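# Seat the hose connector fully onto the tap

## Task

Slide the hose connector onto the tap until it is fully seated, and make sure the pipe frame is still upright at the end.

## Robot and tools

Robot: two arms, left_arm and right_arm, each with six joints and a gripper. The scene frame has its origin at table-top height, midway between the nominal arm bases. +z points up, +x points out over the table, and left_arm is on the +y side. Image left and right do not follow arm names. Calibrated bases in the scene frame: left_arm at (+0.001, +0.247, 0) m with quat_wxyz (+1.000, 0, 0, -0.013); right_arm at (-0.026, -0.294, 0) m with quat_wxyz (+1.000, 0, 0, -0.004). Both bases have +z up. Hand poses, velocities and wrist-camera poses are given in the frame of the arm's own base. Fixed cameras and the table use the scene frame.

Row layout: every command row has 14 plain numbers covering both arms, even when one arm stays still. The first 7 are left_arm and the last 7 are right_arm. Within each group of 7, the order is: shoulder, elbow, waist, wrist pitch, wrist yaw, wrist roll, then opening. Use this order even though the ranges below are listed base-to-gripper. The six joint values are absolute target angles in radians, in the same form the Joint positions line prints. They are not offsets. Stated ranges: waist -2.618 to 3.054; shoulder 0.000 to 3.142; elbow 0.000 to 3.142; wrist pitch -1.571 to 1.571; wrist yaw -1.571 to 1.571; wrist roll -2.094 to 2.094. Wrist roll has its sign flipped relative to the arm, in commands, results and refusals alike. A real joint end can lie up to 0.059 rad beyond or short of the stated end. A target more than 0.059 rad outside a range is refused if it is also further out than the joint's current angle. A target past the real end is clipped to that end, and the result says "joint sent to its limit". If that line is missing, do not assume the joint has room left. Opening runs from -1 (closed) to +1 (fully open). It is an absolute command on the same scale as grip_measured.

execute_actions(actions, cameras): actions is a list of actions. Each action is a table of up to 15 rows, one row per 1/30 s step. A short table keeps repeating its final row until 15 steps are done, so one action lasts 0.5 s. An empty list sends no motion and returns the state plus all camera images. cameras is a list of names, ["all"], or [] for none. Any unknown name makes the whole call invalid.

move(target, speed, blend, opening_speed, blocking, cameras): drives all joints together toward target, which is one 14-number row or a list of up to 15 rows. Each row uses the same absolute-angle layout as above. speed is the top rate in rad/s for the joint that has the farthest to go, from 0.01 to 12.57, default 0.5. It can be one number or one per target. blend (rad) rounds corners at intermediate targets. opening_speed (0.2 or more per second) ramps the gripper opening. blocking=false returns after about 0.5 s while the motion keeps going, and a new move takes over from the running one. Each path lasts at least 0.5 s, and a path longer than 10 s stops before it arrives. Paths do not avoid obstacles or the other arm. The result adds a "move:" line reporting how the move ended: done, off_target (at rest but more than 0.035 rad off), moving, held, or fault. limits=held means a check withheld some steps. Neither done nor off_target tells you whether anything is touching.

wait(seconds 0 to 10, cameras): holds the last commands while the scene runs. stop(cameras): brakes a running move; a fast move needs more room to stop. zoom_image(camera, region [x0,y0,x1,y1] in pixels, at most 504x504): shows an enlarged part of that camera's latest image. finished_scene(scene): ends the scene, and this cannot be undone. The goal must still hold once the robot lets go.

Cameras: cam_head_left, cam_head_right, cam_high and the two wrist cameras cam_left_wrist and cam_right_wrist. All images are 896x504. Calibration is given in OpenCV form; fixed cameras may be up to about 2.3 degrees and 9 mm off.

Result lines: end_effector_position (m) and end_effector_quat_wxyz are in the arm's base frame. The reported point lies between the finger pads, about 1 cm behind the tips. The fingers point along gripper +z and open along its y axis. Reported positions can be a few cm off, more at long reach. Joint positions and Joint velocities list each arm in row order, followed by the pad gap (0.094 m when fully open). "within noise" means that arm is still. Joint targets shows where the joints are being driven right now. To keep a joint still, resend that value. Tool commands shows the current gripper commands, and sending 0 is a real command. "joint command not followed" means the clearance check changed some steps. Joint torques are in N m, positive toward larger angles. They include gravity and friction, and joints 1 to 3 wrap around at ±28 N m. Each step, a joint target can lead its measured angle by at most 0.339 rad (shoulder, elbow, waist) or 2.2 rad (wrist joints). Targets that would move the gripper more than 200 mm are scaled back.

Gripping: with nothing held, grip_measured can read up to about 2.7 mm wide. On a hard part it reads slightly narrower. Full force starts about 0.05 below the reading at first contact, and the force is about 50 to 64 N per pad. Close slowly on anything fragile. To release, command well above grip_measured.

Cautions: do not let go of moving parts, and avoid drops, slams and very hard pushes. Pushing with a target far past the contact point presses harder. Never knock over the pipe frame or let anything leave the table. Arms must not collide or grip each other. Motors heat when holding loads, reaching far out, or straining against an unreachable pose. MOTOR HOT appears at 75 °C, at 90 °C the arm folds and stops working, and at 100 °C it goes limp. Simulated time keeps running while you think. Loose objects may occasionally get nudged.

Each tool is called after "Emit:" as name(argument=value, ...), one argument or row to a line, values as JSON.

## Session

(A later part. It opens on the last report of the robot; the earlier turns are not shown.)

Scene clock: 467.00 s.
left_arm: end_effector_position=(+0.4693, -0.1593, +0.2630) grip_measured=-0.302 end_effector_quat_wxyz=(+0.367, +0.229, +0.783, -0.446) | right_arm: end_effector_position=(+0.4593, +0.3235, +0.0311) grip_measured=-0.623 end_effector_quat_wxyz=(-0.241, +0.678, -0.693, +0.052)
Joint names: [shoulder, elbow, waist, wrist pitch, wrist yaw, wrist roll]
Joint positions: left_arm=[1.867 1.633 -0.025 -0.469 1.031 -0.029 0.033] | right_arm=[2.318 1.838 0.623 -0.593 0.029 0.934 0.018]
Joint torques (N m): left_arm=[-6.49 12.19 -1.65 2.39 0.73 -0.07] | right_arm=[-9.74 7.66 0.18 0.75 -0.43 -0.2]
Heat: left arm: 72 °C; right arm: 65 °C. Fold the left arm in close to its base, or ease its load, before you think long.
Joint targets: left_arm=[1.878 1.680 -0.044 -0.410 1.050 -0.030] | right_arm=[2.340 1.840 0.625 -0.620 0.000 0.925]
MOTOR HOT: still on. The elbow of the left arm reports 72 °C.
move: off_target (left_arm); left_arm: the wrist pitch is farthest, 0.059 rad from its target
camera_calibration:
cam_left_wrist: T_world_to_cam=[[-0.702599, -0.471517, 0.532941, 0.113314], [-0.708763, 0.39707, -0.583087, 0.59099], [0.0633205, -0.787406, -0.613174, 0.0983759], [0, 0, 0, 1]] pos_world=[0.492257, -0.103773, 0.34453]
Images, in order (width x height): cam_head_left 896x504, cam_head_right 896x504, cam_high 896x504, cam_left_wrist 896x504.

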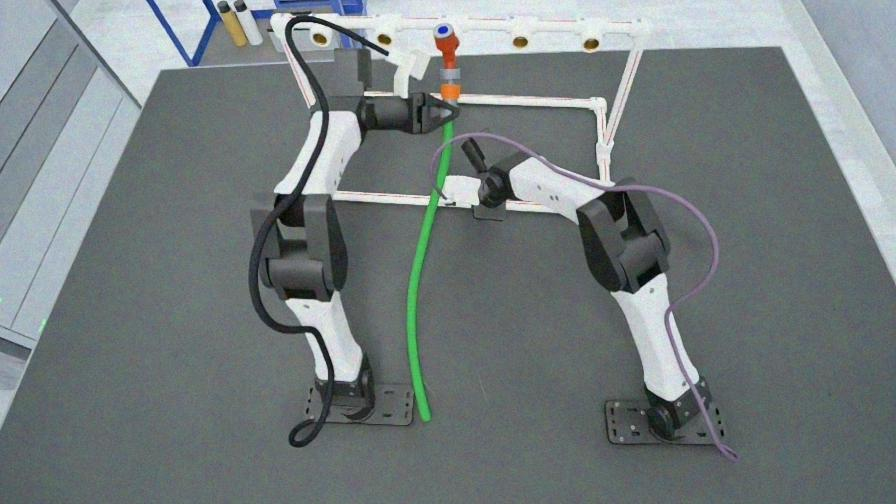

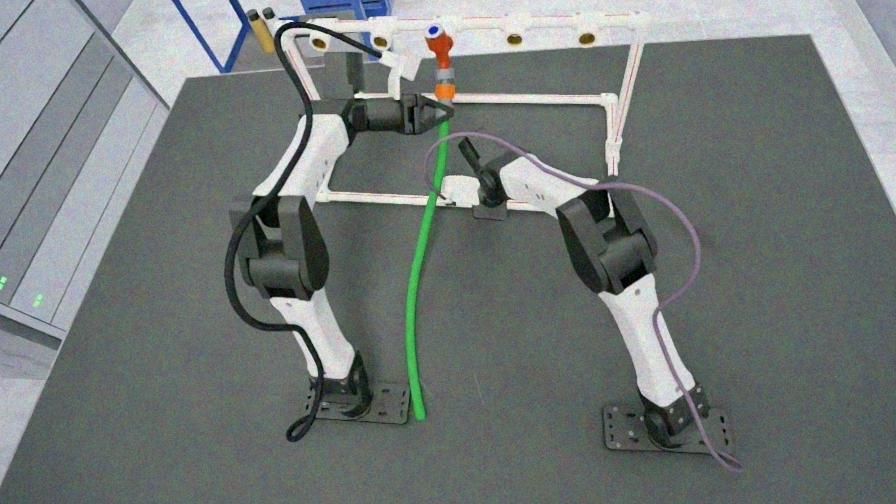

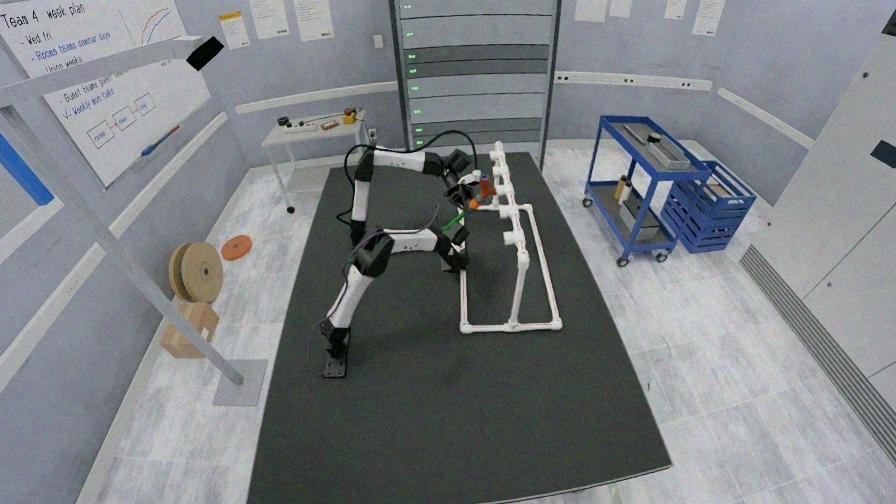

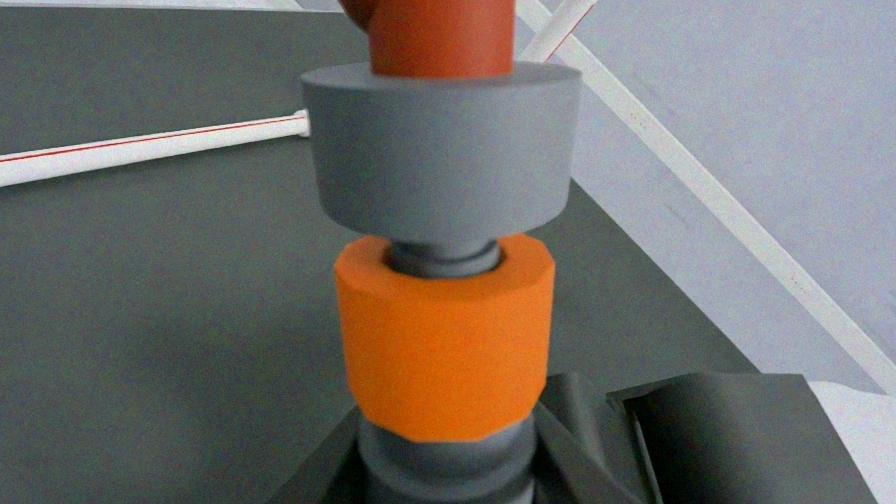

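Emit:
move(
  target=[1.880,1.68,-0.085,-0.42,1.05,-0.03,-0.34,2.34,1.84,0.625,-0.62,0.0,0.925,-0.95],
  speed=0.1,
  cameras=["cam_left_wrist","cam_head_left","cam_head_right"],
)

Emit:
zoom_image(
  camera="cam_head_left",
  region=[425, 60, 475, 110],
)

Emit:
zoom_image(
  camera="cam_head_right",
  region=[418, 60, 468, 110],
)

Scene clock: 471.50 s.
left_arm: end_effector_position=(+0.4706, -0.1630, +0.2626) grip_measured=-0.302 end_effector_quat_wxyz=(+0.369, +0.230, +0.786, -0.439) | right_arm: end_effector_position=(+0.4609, +0.3213, +0.0311) grip_measured=-0.623 end_effector_quat_wxyz=(-0.241, +0.677, -0.694, +0.053)
Joint names: [shoulder, elbow, waist, wrist pitch, wrist yaw, wrist roll]
Joint positions: left_arm=[1.867 1.639 -0.037 -0.469 1.007 -0.029 0.033] | right_arm=[2.318 1.838 0.618 -0.593 0.029 0.936 0.018]
Joint torques (N m): left_arm=[-6.28 11.7 -4.15 2.3 0.99 -0.08] | right_arm=[-9.74 7.66 0.64 0.74 -0.42 -0.21]
Heat: left arm: 74 °C; right arm: 65 °C. Fold the left arm in close to its base, or ease its load, before you think long.
Joint targets: left_arm=[1.880 1.680 -0.085 -0.420 1.050 -0.030] | right_arm=[2.340 1.840 0.625 -0.620 0.000 0.925]
MOTOR HOT: still on. The elbow of the left arm reports 74 °C.
move: off_target (left_arm); left_arm: the wrist pitch is farthest, 0.049 rad from its target
camera_calibration:
cam_left_wrist: T_world_to_cam=[[-0.702459, -0.483587, 0.522202, 0.113581], [-0.708172, 0.401694, -0.580633, 0.593029], [0.0710214, -0.777679, -0.624636, 0.0961541], [0, 0, 0, 1]] pos_world=[0.492924, -0.108513, 0.345081]
Images, in order (width x height): cam_head_left 896x504, cam_head_right 896x504, cam_left_wrist 896x504.

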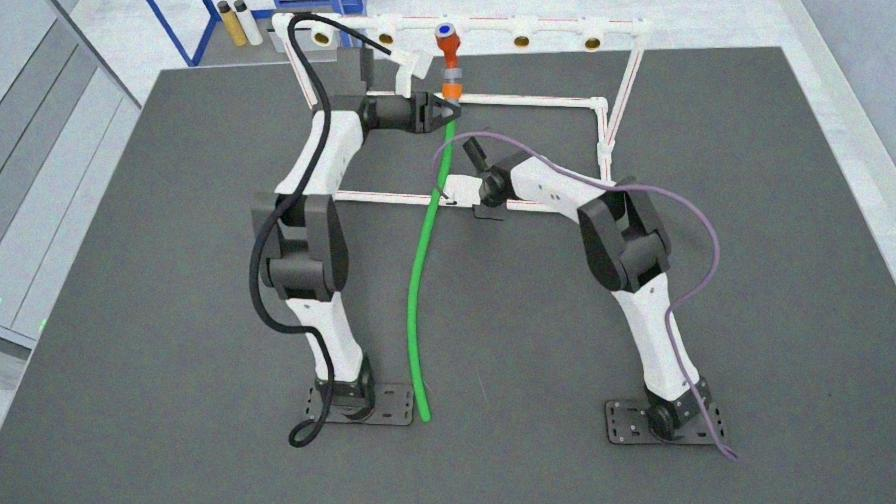

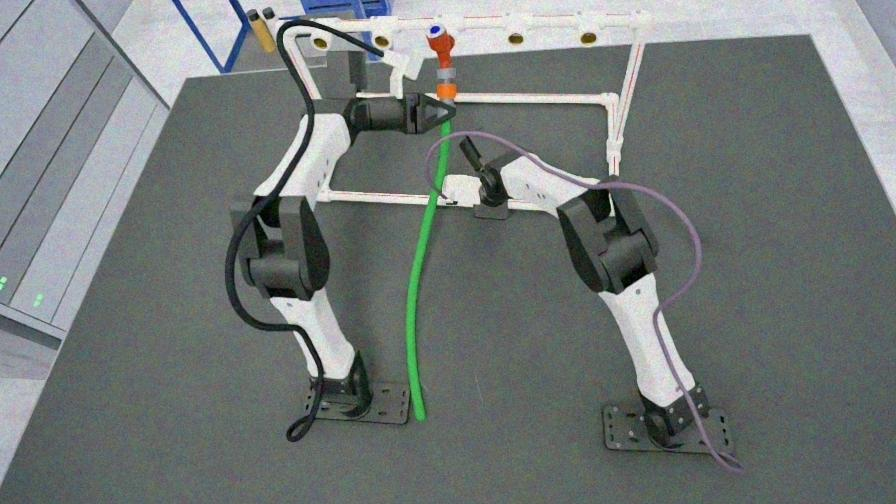

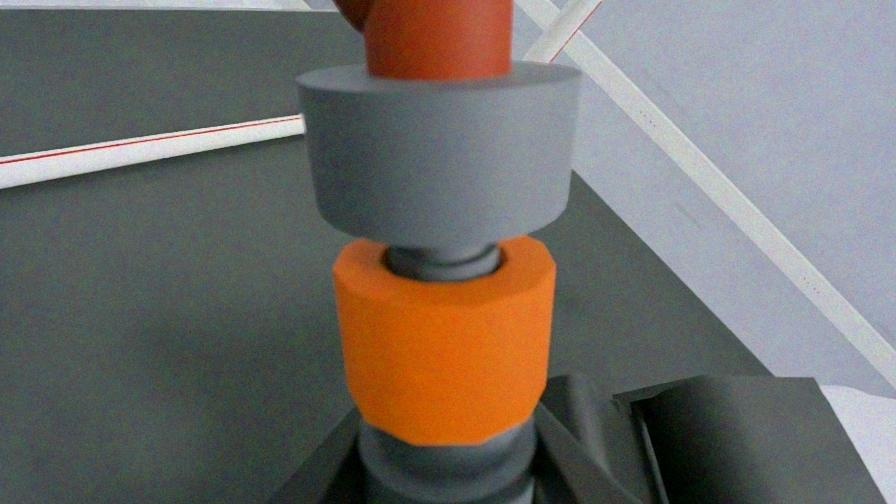

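Scaled by 10.080 from the camera's 896x504 image, which has a finer 1280x720 frame.

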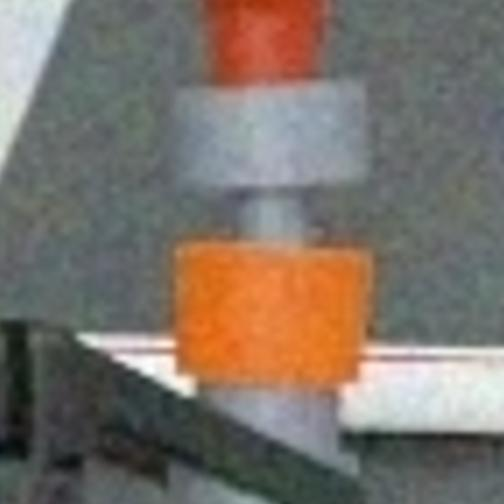

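Scaled by 10.080 from the camera's 896x504 image, which has a finer 1280x720 frame.

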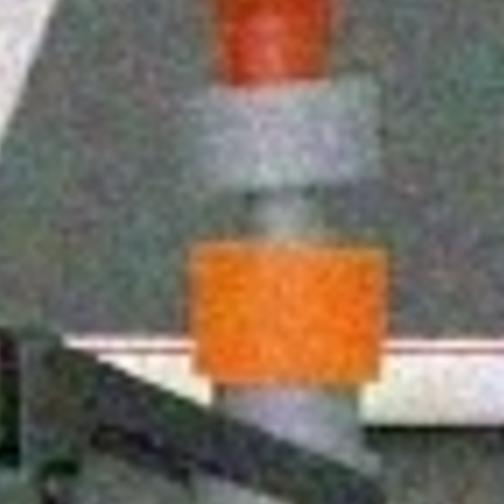

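Emit:
move(
  target=[1.860,1.625,-0.12,-0.33,1.05,0.03,-0.34,2.34,1.84,0.64,-0.62,0.0,0.925,-0.95],
  speed=0.15,
  cameras=["cam_left_wrist","cam_head_left","cam_head_right"],
)

Emit:
zoom_image(
  camera="cam_head_left",
  region=[425, 60, 475, 110],
)

Emit:
zoom_image(
  camera="cam_head_right",
  region=[418, 60, 468, 110],
)

Scene clock: 480.10 s.
left_arm: end_effector_position=(+0.4742, -0.1695, +0.2626) grip_measured=-0.302 end_effector_quat_wxyz=(+0.374, +0.225, +0.784, -0.441) | right_arm: end_effector_position=(+0.4632, +0.3169, +0.0308) grip_measured=-0.623 end_effector_quat_wxyz=(-0.239, +0.674, -0.697, +0.056)
Joint names: [shoulder, elbow, waist, wrist pitch, wrist yaw, wrist roll]
Joint positions: left_arm=[1.867 1.621 -0.053 -0.408 0.993 0.016 0.033] | right_arm=[2.318 1.838 0.61 -0.595 0.034 0.936 0.018]
Joint torques (N m): left_arm=[-7.97 8.13 -5.78 2.7 1.14 0.08] | right_arm=[-9.74 7.69 2.63 0.77 -0.47 -0.22]
Heat: left arm: 76 °C; right arm: 65 °C. Fold the left arm in close to its base, or ease its load, before you think long.
Joint targets: left_arm=[1.860 1.625 -0.120 -0.330 1.050 0.030] | right_arm=[2.340 1.840 0.640 -0.620 0.000 0.925]
MOTOR HOT: still on. The elbow of the left arm reports 76 °C.
move: off_target (left_arm); left_arm: the wrist pitch is farthest, 0.078 rad from its target
camera_calibration:
cam_left_wrist: T_world_to_cam=[[-0.700039, -0.485029, 0.524111, 0.11099], [-0.709384, 0.388087, -0.588356, 0.598434], [0.0819691, -0.783668, -0.615748, 0.0822217], [0, 0, 0, 1]] pos_world=[0.495477, -0.113976, 0.344549]
Images, in order (width x height): cam_head_left 896x504, cam_head_right 896x504, cam_left_wrist 896x504.

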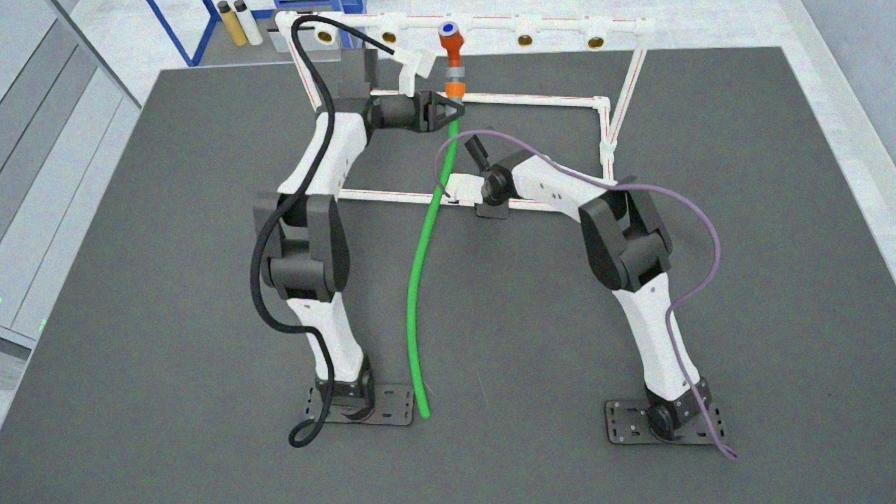

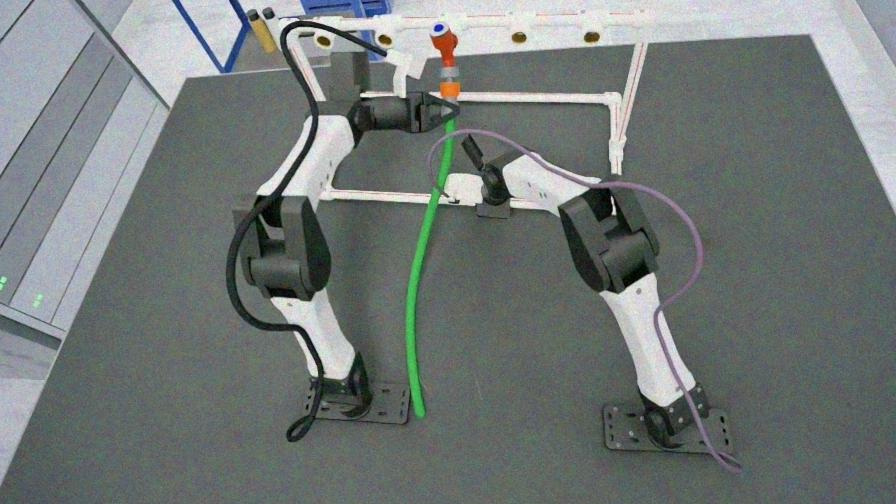

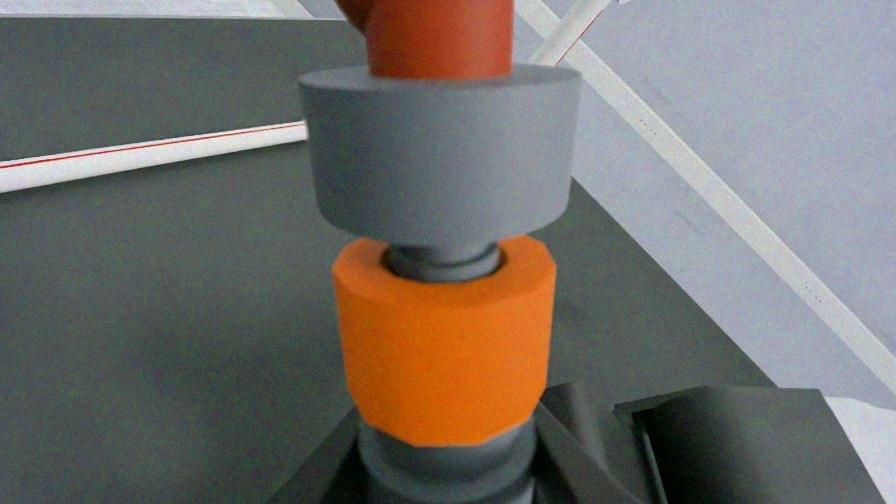

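Scaled by 10.080 from the camera's 896x504 image, which has a finer 1280x720 frame.

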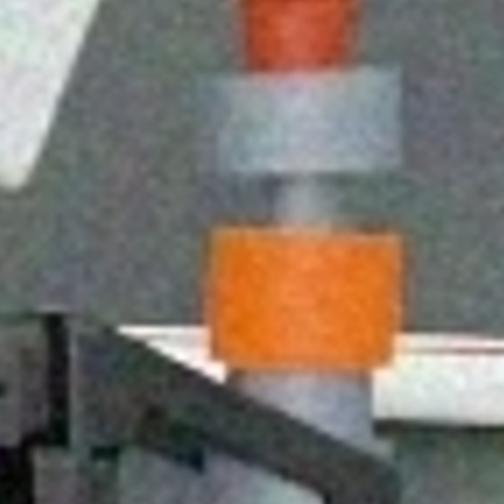

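Scaled by 10.080 from the camera's 896x504 image, which has a finer 1280x720 frame.

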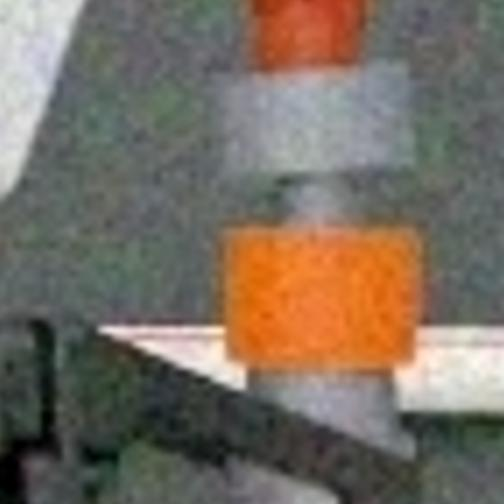

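Emit:
move(
  target=[1.846,1.575,-0.072,-0.24,1.03,0.085,-0.34,2.34,1.84,0.635,-0.62,0.0,0.925,-0.95],
  speed=0.15,
  cameras=["cam_left_wrist","cam_head_left","cam_head_right"],
)

Emit:
zoom_image(
  camera="cam_head_left",
  region=[425, 55, 475, 105],
)

Emit:
zoom_image(
  camera="cam_head_right",
  region=[420, 55, 470, 105],
)

Scene clock: 484.83 s.
left_arm: end_effector_position=(+0.4764, -0.1704, +0.2617) grip_measured=-0.302 end_effector_quat_wxyz=(+0.384, +0.226, +0.771, -0.454) | right_arm: end_effector_position=(+0.4640, +0.3158, +0.0308) grip_measured=-0.623 end_effector_quat_wxyz=(-0.239, +0.673, -0.698, +0.056)
Joint names: [shoulder, elbow, waist, wrist pitch, wrist yaw, wrist roll]
Joint positions: left_arm=[1.867 1.576 -0.049 -0.305 1.024 0.059 0.033] | right_arm=[2.318 1.838 0.608 -0.595 0.034 0.936 0.018]
Joint torques (N m): left_arm=[-9.02 7.68 -1.98 2.58 0.53 0.17] | right_arm=[-9.74 7.65 2.43 0.77 -0.48 -0.22]
Heat: left arm: 75 °C; right arm: 65 °C. Fold the left arm in close to its base, or ease its load, before you think long.
Joint targets: left_arm=[1.846 1.575 -0.072 -0.240 1.030 0.085] | right_arm=[2.340 1.840 0.635 -0.620 0.000 0.925]
MOTOR HOT: still on. The elbow of the left arm reports 75 °C.
move: off_target (left_arm); left_arm: the wrist pitch is farthest, 0.065 rad from its target
camera_calibration:
cam_left_wrist: T_world_to_cam=[[-0.714014, -0.46018, 0.527654, 0.122588], [-0.694561, 0.370693, -0.616581, 0.59722], [0.0881408, -0.806735, -0.584303, 0.0656935], [0, 0, 0, 1]] pos_world=[0.496546, -0.111975, 0.341935]
Images, in order (width x height): cam_head_left 896x504, cam_head_right 896x504, cam_left_wrist 896x504.

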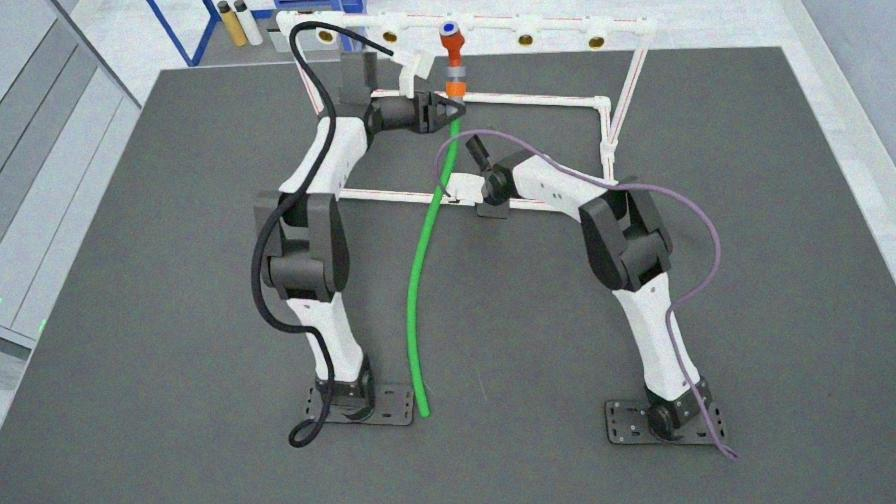

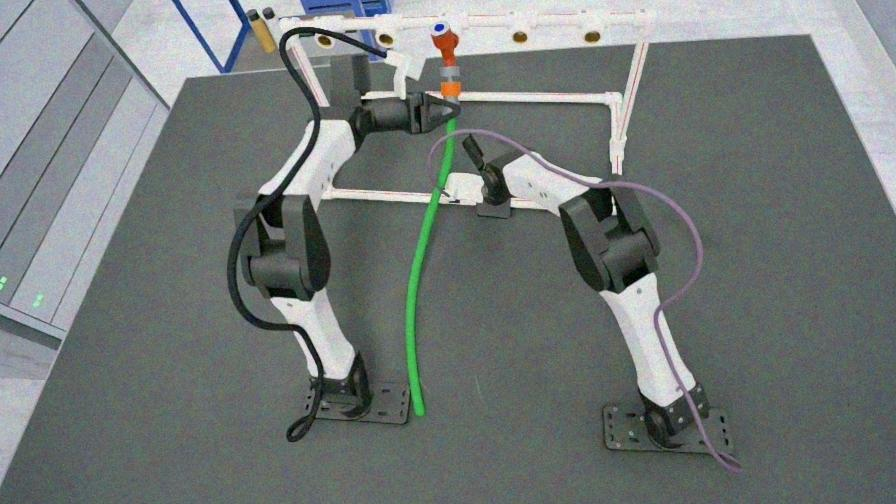

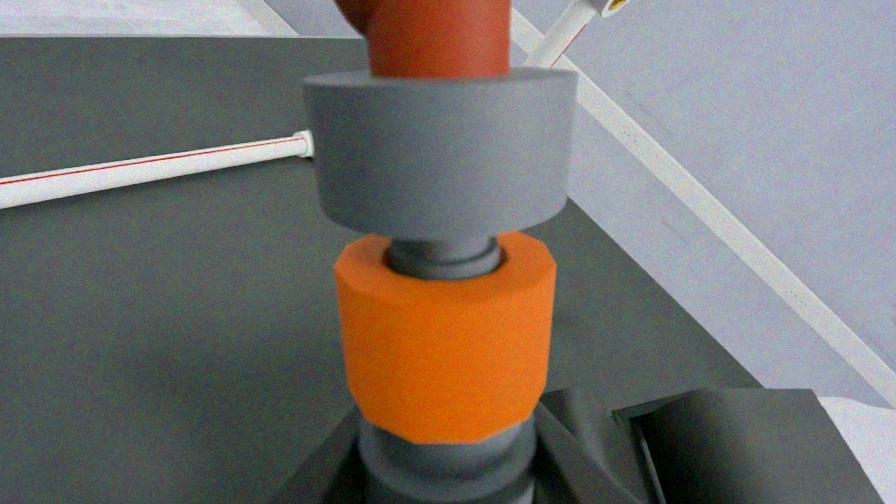

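Scaled by 10.080 from the camera's 896x504 image, which has a finer 1280x720 frame.

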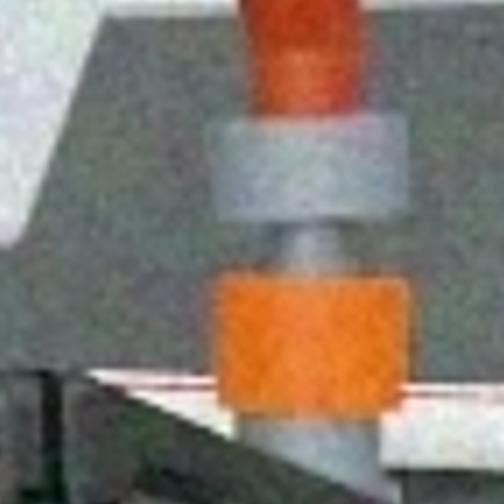

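Scaled by 10.080 from the camera's 896x504 image, which has a finer 1280x720 frame.

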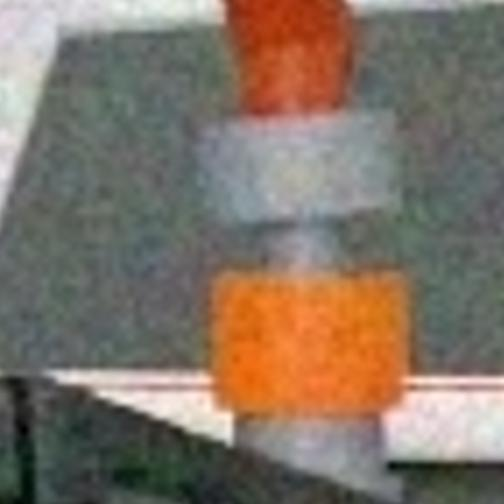

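Emit:
move(
  target=[
    [1.82,1.645,-0.057,-0.10,1.035,0.085,-0.75,2.38,1.79,0.647,-0.76,0.0,0.925,-0.95],
    [1.803,1.672,-0.058,0.0,1.035,0.085,-0.75,2.41,1.766,0.662,-0.86,0.0,0.925,-0.95],
  ],
  speed=0.25,
  cameras=["cam_left_wrist","cam_high"],
)

Emit:
zoom_image(
  camera="cam_high",
  region=[455, 170, 505, 220],
)

Scene clock: 491.90 s.
left_arm: end_effector_position=(+0.4786, -0.1704, +0.2656) grip_measured=-0.302 end_effector_quat_wxyz=(+0.393, +0.228, +0.766, -0.454) | right_arm: end_effector_position=(+0.4608, +0.3127, +0.0257) grip_measured=-0.623 end_effector_quat_wxyz=(-0.228, +0.675, -0.700, +0.057)
Joint names: [shoulder, elbow, waist, wrist pitch, wrist yaw, wrist roll]
Joint positions: left_arm=[1.867 1.576 -0.048 -0.278 1.027 0.068 0.033] | right_arm=[2.323 1.836 0.608 -0.611 0.039 0.936 0.018]
Joint torques (N m): left_arm=[-12.41 16.99 -0.83 5.15 0.53 0.11] | right_arm=[-4.11 0.36 4.83 -1.33 -0.53 -0.22]
Heat: left arm: 74 °C; right arm: 65 °C. Fold the left arm in close to its base, or ease its load, before you think long.
Joint targets: left_arm=[1.803 1.672 -0.058 0.000 1.035 0.085] | right_arm=[2.410 1.766 0.662 -0.860 0.000 0.925]
MOTOR HOT: still on. The elbow of the left arm reports 74 °C.
move: off_target (left_arm, right_arm); left_arm: the wrist pitch is farthest, 0.278 rad from its target; right_arm: the wrist pitch is farthest, 0.249 rad from its target
camera_calibration:
cam_left_wrist: T_world_to_cam=[[-0.723549, -0.457717, 0.516694, 0.129968], [-0.682963, 0.366045, -0.632118, 0.598893], [0.100197, -0.810251, -0.577455, 0.0595813], [0, 0, 0, 1]] pos_world=[0.497089, -0.111458, 0.345823]
Images, in order (width x height): cam_high 896x504, cam_left_wrist 896x504.

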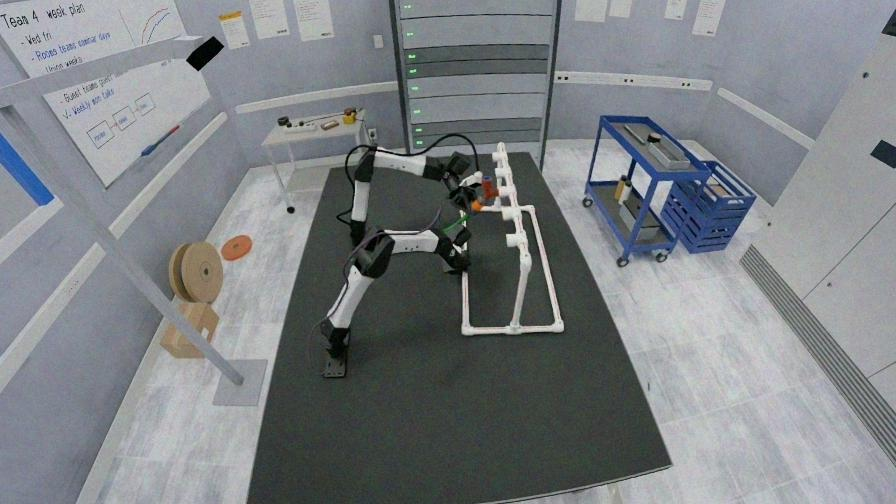

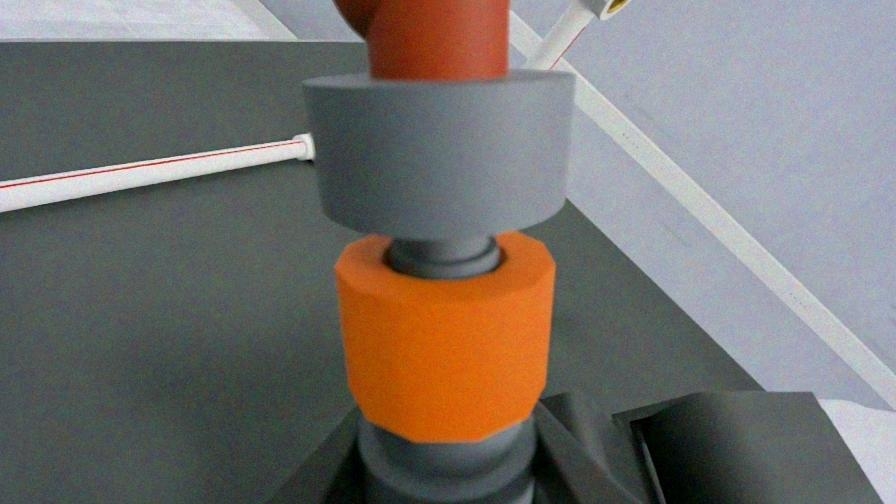

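Scaled by 10.080 from the camera's 896x504 image, which has a finer 1280x720 frame.

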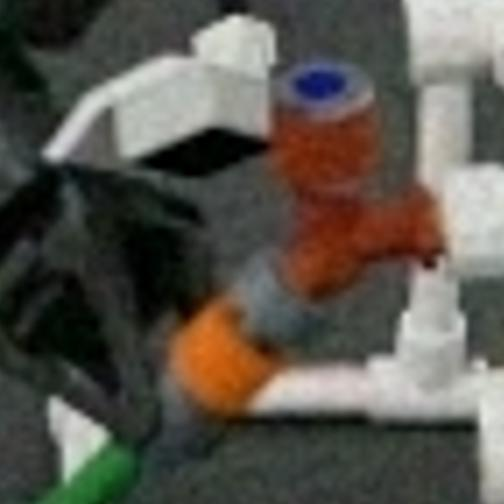

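Emit:
move(
  target=[
    [1.782,1.70,-0.058,0.105,1.035,0.085,-0.75,2.45,1.73,0.683,-0.97,0.0,0.925,-0.95],
    [1.766,1.722,-0.058,0.185,1.035,0.085,-0.75,2.48,1.70,0.698,-1.05,0.0,0.925,-0.95],
  ],
  speed=0.3,
  cameras=["cam_left_wrist"],
)

Scene clock: 495.50 s.
left_arm: end_effector_position=(+0.4813, -0.1716, +0.2688) grip_measured=-0.302 end_effector_quat_wxyz=(+0.401, +0.230, +0.763, -0.452) | right_arm: end_effector_position=(+0.4571, +0.3073, +0.0160) grip_measured=-0.623 end_effector_quat_wxyz=(-0.207, +0.677, -0.702, +0.078)
Joint names: [shoulder, elbow, waist, wrist pitch, wrist yaw, wrist roll]
Joint positions: left_arm=[1.867 1.576 -0.052 -0.251 1.019 0.078 0.033] | right_arm=[2.337 1.833 0.62 -0.629 0.091 0.935 0.018]
Joint torques (N m): left_arm=[-15.42 21.76 -0.54 7.05 0.6 0.01] | right_arm=[0.38 -5.67 6.75 -2.84 -1.1 -0.21]
Heat: left arm: 76 °C; right arm: 64 °C. Fold the left arm in close to its base, or ease its load, before you think long.
Joint targets: left_arm=[1.766 1.722 -0.058 0.185 1.035 0.085] | right_arm=[2.476 1.704 0.696 -1.038 0.003 0.925]
MOTOR HOT: still on. The elbow of the left arm reports 76 °C.
move: off_target (left_arm, right_arm); left_arm: the wrist pitch is farthest, 0.436 rad from its target; right_arm: the wrist pitch is farthest, 0.421 rad from its target
camera_calibration:
cam_left_wrist: T_world_to_cam=[[-0.730318, -0.460913, 0.504177, 0.135859], [-0.673325, 0.361254, -0.64508, 0.601195], [0.11519, -0.810589, -0.574175, 0.0520778], [0, 0, 0, 1]] pos_world=[0.498021, -0.112351, 0.349224]
Images, in order (width x height): cam_left_wrist 896x504.

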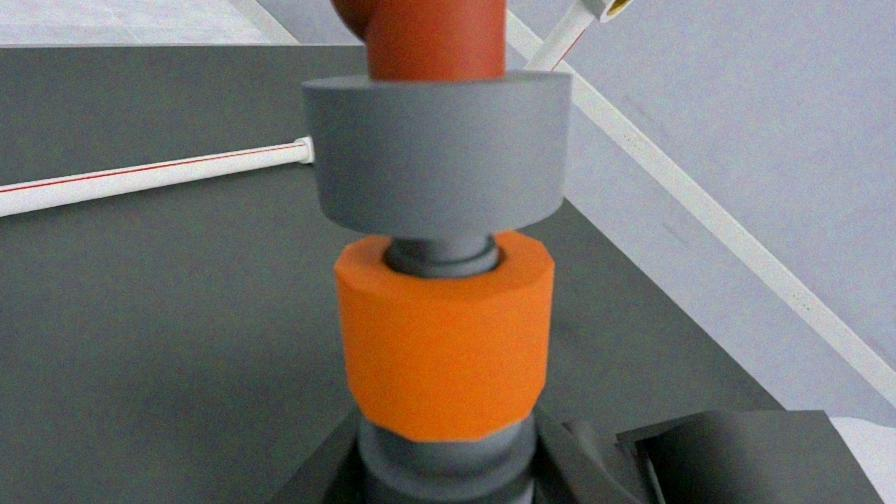

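Emit:
move(
  target=[
    [1.741,1.754,-0.058,0.308,1.045,0.085,-0.75,2.525,1.662,0.72,-1.23,0.0,0.925,-0.95],
    [1.741,1.754,-0.045,0.308,1.065,0.085,-0.75,2.525,1.662,0.72,-1.23,0.0,0.925,-0.95],
    [1.741,1.754,-0.07,0.308,1.025,0.085,-0.75,2.525,1.662,0.72,-1.23,0.0,0.925,-0.95],
    [1.82,1.645,-0.057,-0.10,1.035,0.085,-0.75,2.38,1.79,0.647,-0.76,0.0,0.925,-0.95],
  ],
  speed=[0.4,0.1,0.1,0.6],
  cameras=["cam_left_wrist","cam_head_left","cam_head_right"],
)

Scene clock: 548.93 s.
left_arm: end_effector_position=(+0.3740, -0.1094, +0.0771) grip_measured=+0.408 end_effector_quat_wxyz=(+0.088, -0.044, +0.706, -0.701) | right_arm: end_effector_position=(+0.3974, +0.3381, +0.0136) grip_measured=-0.624 end_effector_quat_wxyz=(-0.158, +0.718, -0.677, +0.036)
Joint names: [shoulder, elbow, waist, wrist pitch, wrist yaw, wrist roll]
Joint positions: left_arm=[2.242 0.793 0.172 1.354 1.556 1.415 0.066] | right_arm=[2.317 1.833 0.718 -0.765 0.041 0.918 0.018]
Joint torques (N m): left_arm=[0.14 0.32 -0.05 -0.08 0.1 -0.03] | right_arm=[2.18 -5.39 -2.26 -1.97 -0.24 0.01]
Heat: left arm: 65 °C; right arm: 53 °C.
Joint targets: left_arm=[2.242 0.793 0.172 1.354 1.556 1.415] | right_arm=[2.474 1.708 0.694 -1.063 0.026 0.927]
Tool commands: left_gripper/opening=+0.407981 right_gripper/opening=-0.95
OVER-TEMPERATURE FAULT: ARM IDLE, NOT AT REST. The wrist pitch of the left arm reached 90 °C, and the controller began to fold the left arm. Since then the wrist pitch of the left arm reached 100 °C. The left arm may have fallen or been pushed, and its gripper may have let go. The fault at 100 °C is over. The controller does not try again to fold the left arm: its motors stay idle where it lies, and the gripper idles too, so what it holds may stay or slip. The left arm's remaining commands of this call were not run. In this call fault stops used 91 of the actions that the scene allows. The stop is over, but the left arm and its gripper will run no more commands in this scene. This fault puts only its own arm into a fault stop.
move: fault (left_arm), off_target (right_arm; braked at the fault stop of left_arm); path passed 0 of 4 targets; left_arm: the wrist pitch is farthest, 1.454 rad from its target; right_arm: the waist is farthest, 0.071 rad from its target
camera_calibration:
cam_left_wrist: T_world_to_cam=[[-0.0750139, 0.0135171, 0.997091, -0.0484996], [-0.968217, 0.238262, -0.0760716, 0.435833], [-0.238597, -0.971107, -0.00478548, 0.0756026], [0, 0, 0, 1]] pos_world=[0.436382, -0.0297687, 0.0818749]
Images, in order (width x height): cam_head_left 896x504, cam_head_right 896x504, cam_left_wrist 896x504.

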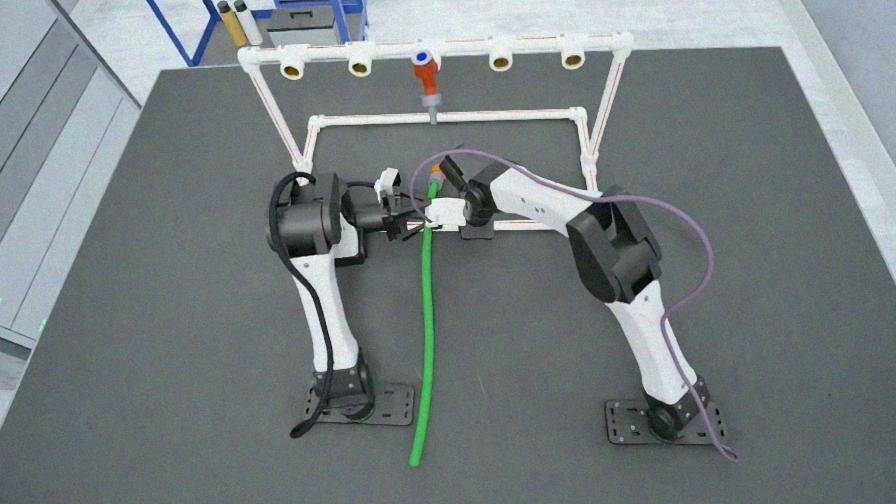

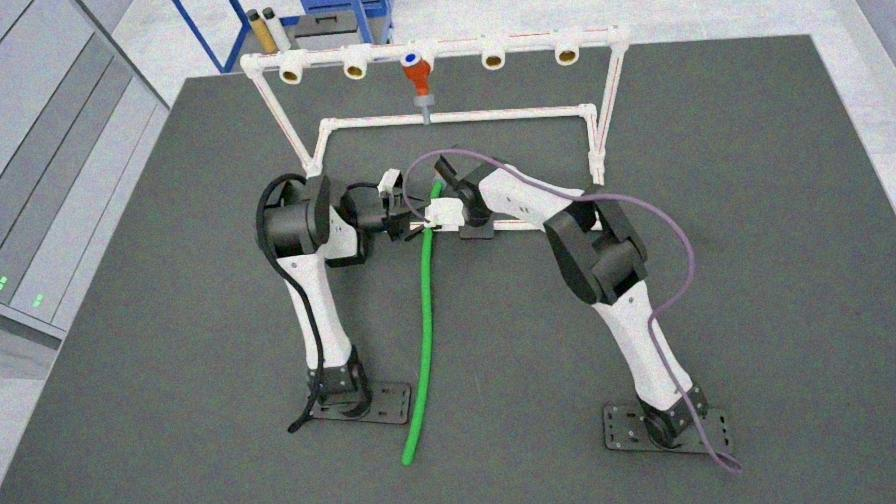

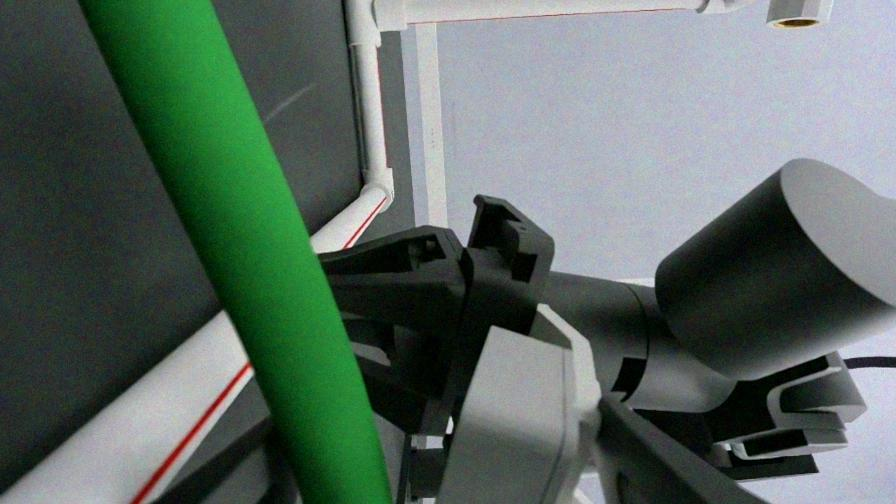

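Emit:
execute_actions(
  actions=[],
  cameras=["cam_high", "cam_right_wrist", "cam_head_left", "cam_head_right"],
)

Emit:
zoom_image(
  camera="cam_high",
  region=[420, 150, 540, 290],
)

Emit:
zoom_image(
  camera="cam_head_left",
  region=[330, 20, 510, 260],
)

Emit:
zoom_image(
  camera="cam_head_right",
  region=[330, 20, 510, 260],
)

Scene clock: 564.00 s.
left_arm: end_effector_position=(+0.3740, -0.1094, +0.0771) grip_measured=+0.408 end_effector_quat_wxyz=(+0.088, -0.044, +0.706, -0.701) | right_arm: end_effector_position=(+0.3974, +0.3381, +0.0136) grip_measured=-0.624 end_effector_quat_wxyz=(-0.158, +0.718, -0.677, +0.036)
Joint names: [shoulder, elbow, waist, wrist pitch, wrist yaw, wrist roll]
Joint positions: left_arm=[2.242 0.793 0.172 1.354 1.556 1.415 0.066] | right_arm=[2.317 1.833 0.718 -0.765 0.041 0.918 0.018]
Joint velocities: within noise
Joint torques (N m): left_arm=[0.21 0.27 -0.02 -0.08 0.09 -0.03] | right_arm=[2.19 -5.39 -2.25 -1.98 -0.23 0.01]
Heat: left arm: 62 °C; right arm: 51 °C.
Joint targets: left_arm=[2.242 0.793 0.172 1.354 1.556 1.415] | right_arm=[2.474 1.708 0.694 -1.063 0.026 0.927]
Tool commands: left_gripper/opening=+0.407981 right_gripper/opening=-0.95
OVER-TEMPERATURE FAULT: ARM IDLE, NOT AT REST. As an earlier result told, the left arm's stop is over, but it will run no more commands in this scene.
camera_calibration:
cam_right_wrist: T_world_to_cam=[[0.956596, 0.0206925, 0.290681, -0.392346], [-0.0516485, -0.969646, 0.238995, 0.387196], [0.286803, -0.243635, -0.926491, 0.0671012], [0, 0, 0, 1]] pos_world=[0.37607, 0.39991, 0.0836783]
Images, in order (width x height): cam_head_left 896x504, cam_head_right 896x504, cam_high 896x504, cam_right_wrist 896x504.

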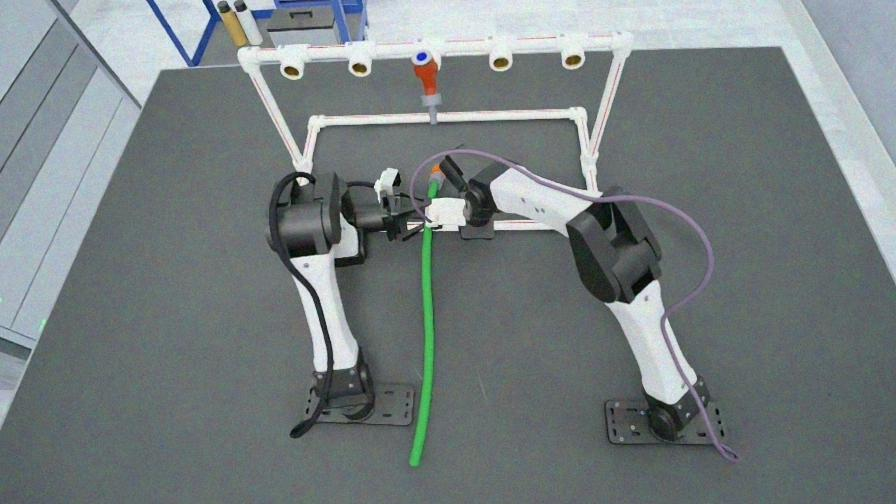

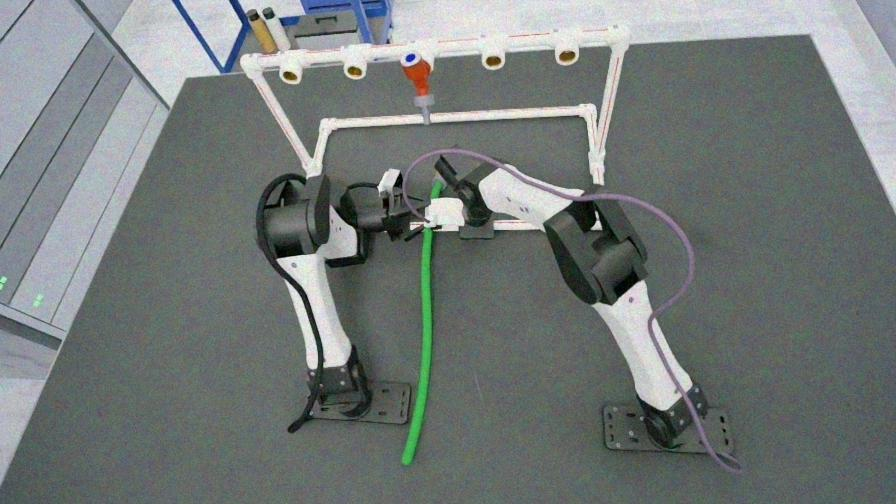

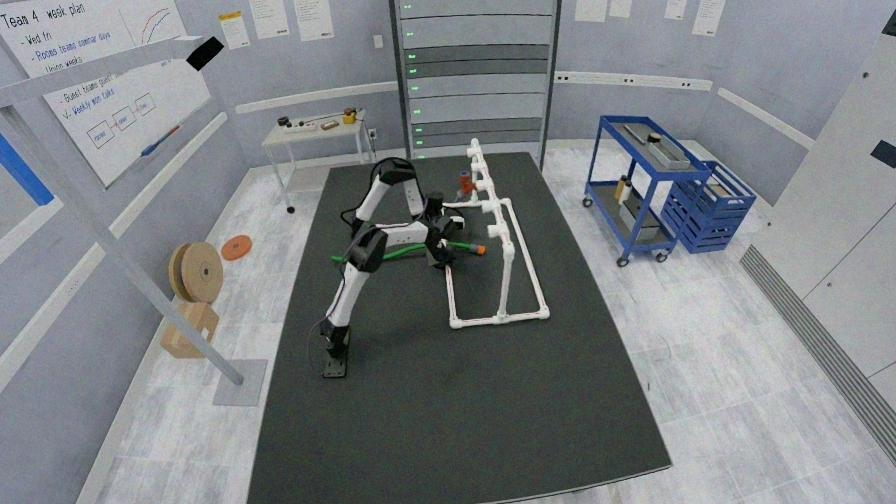

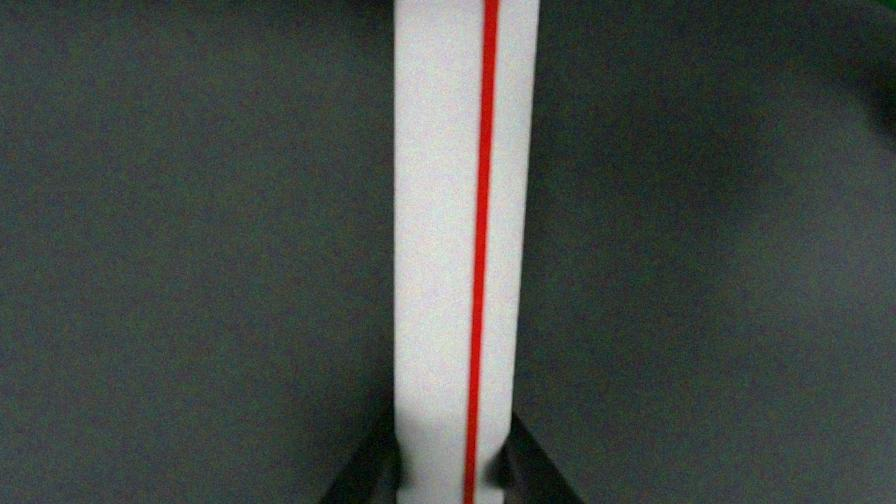

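Scaled by 3.600 from the camera's 896x504 image, which has a finer 1280x720 frame.

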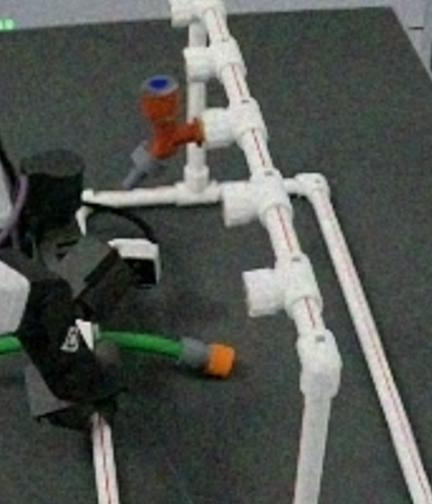

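Scaled by 2.100 from the camera's 896x504 image, which has a finer 1280x720 frame.

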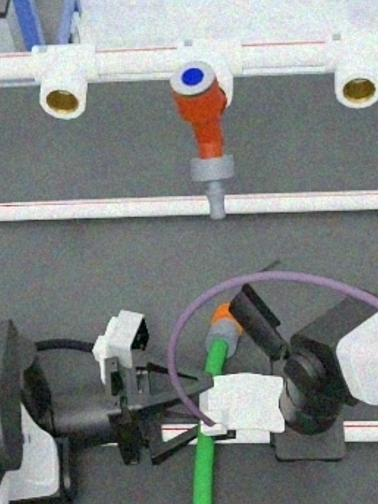

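Scaled by 2.100 from the camera's 896x504 image, which has a finer 1280x720 frame.

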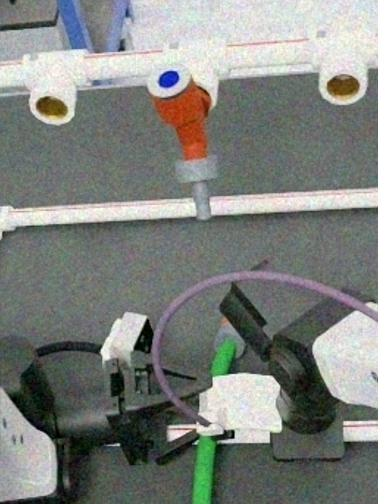

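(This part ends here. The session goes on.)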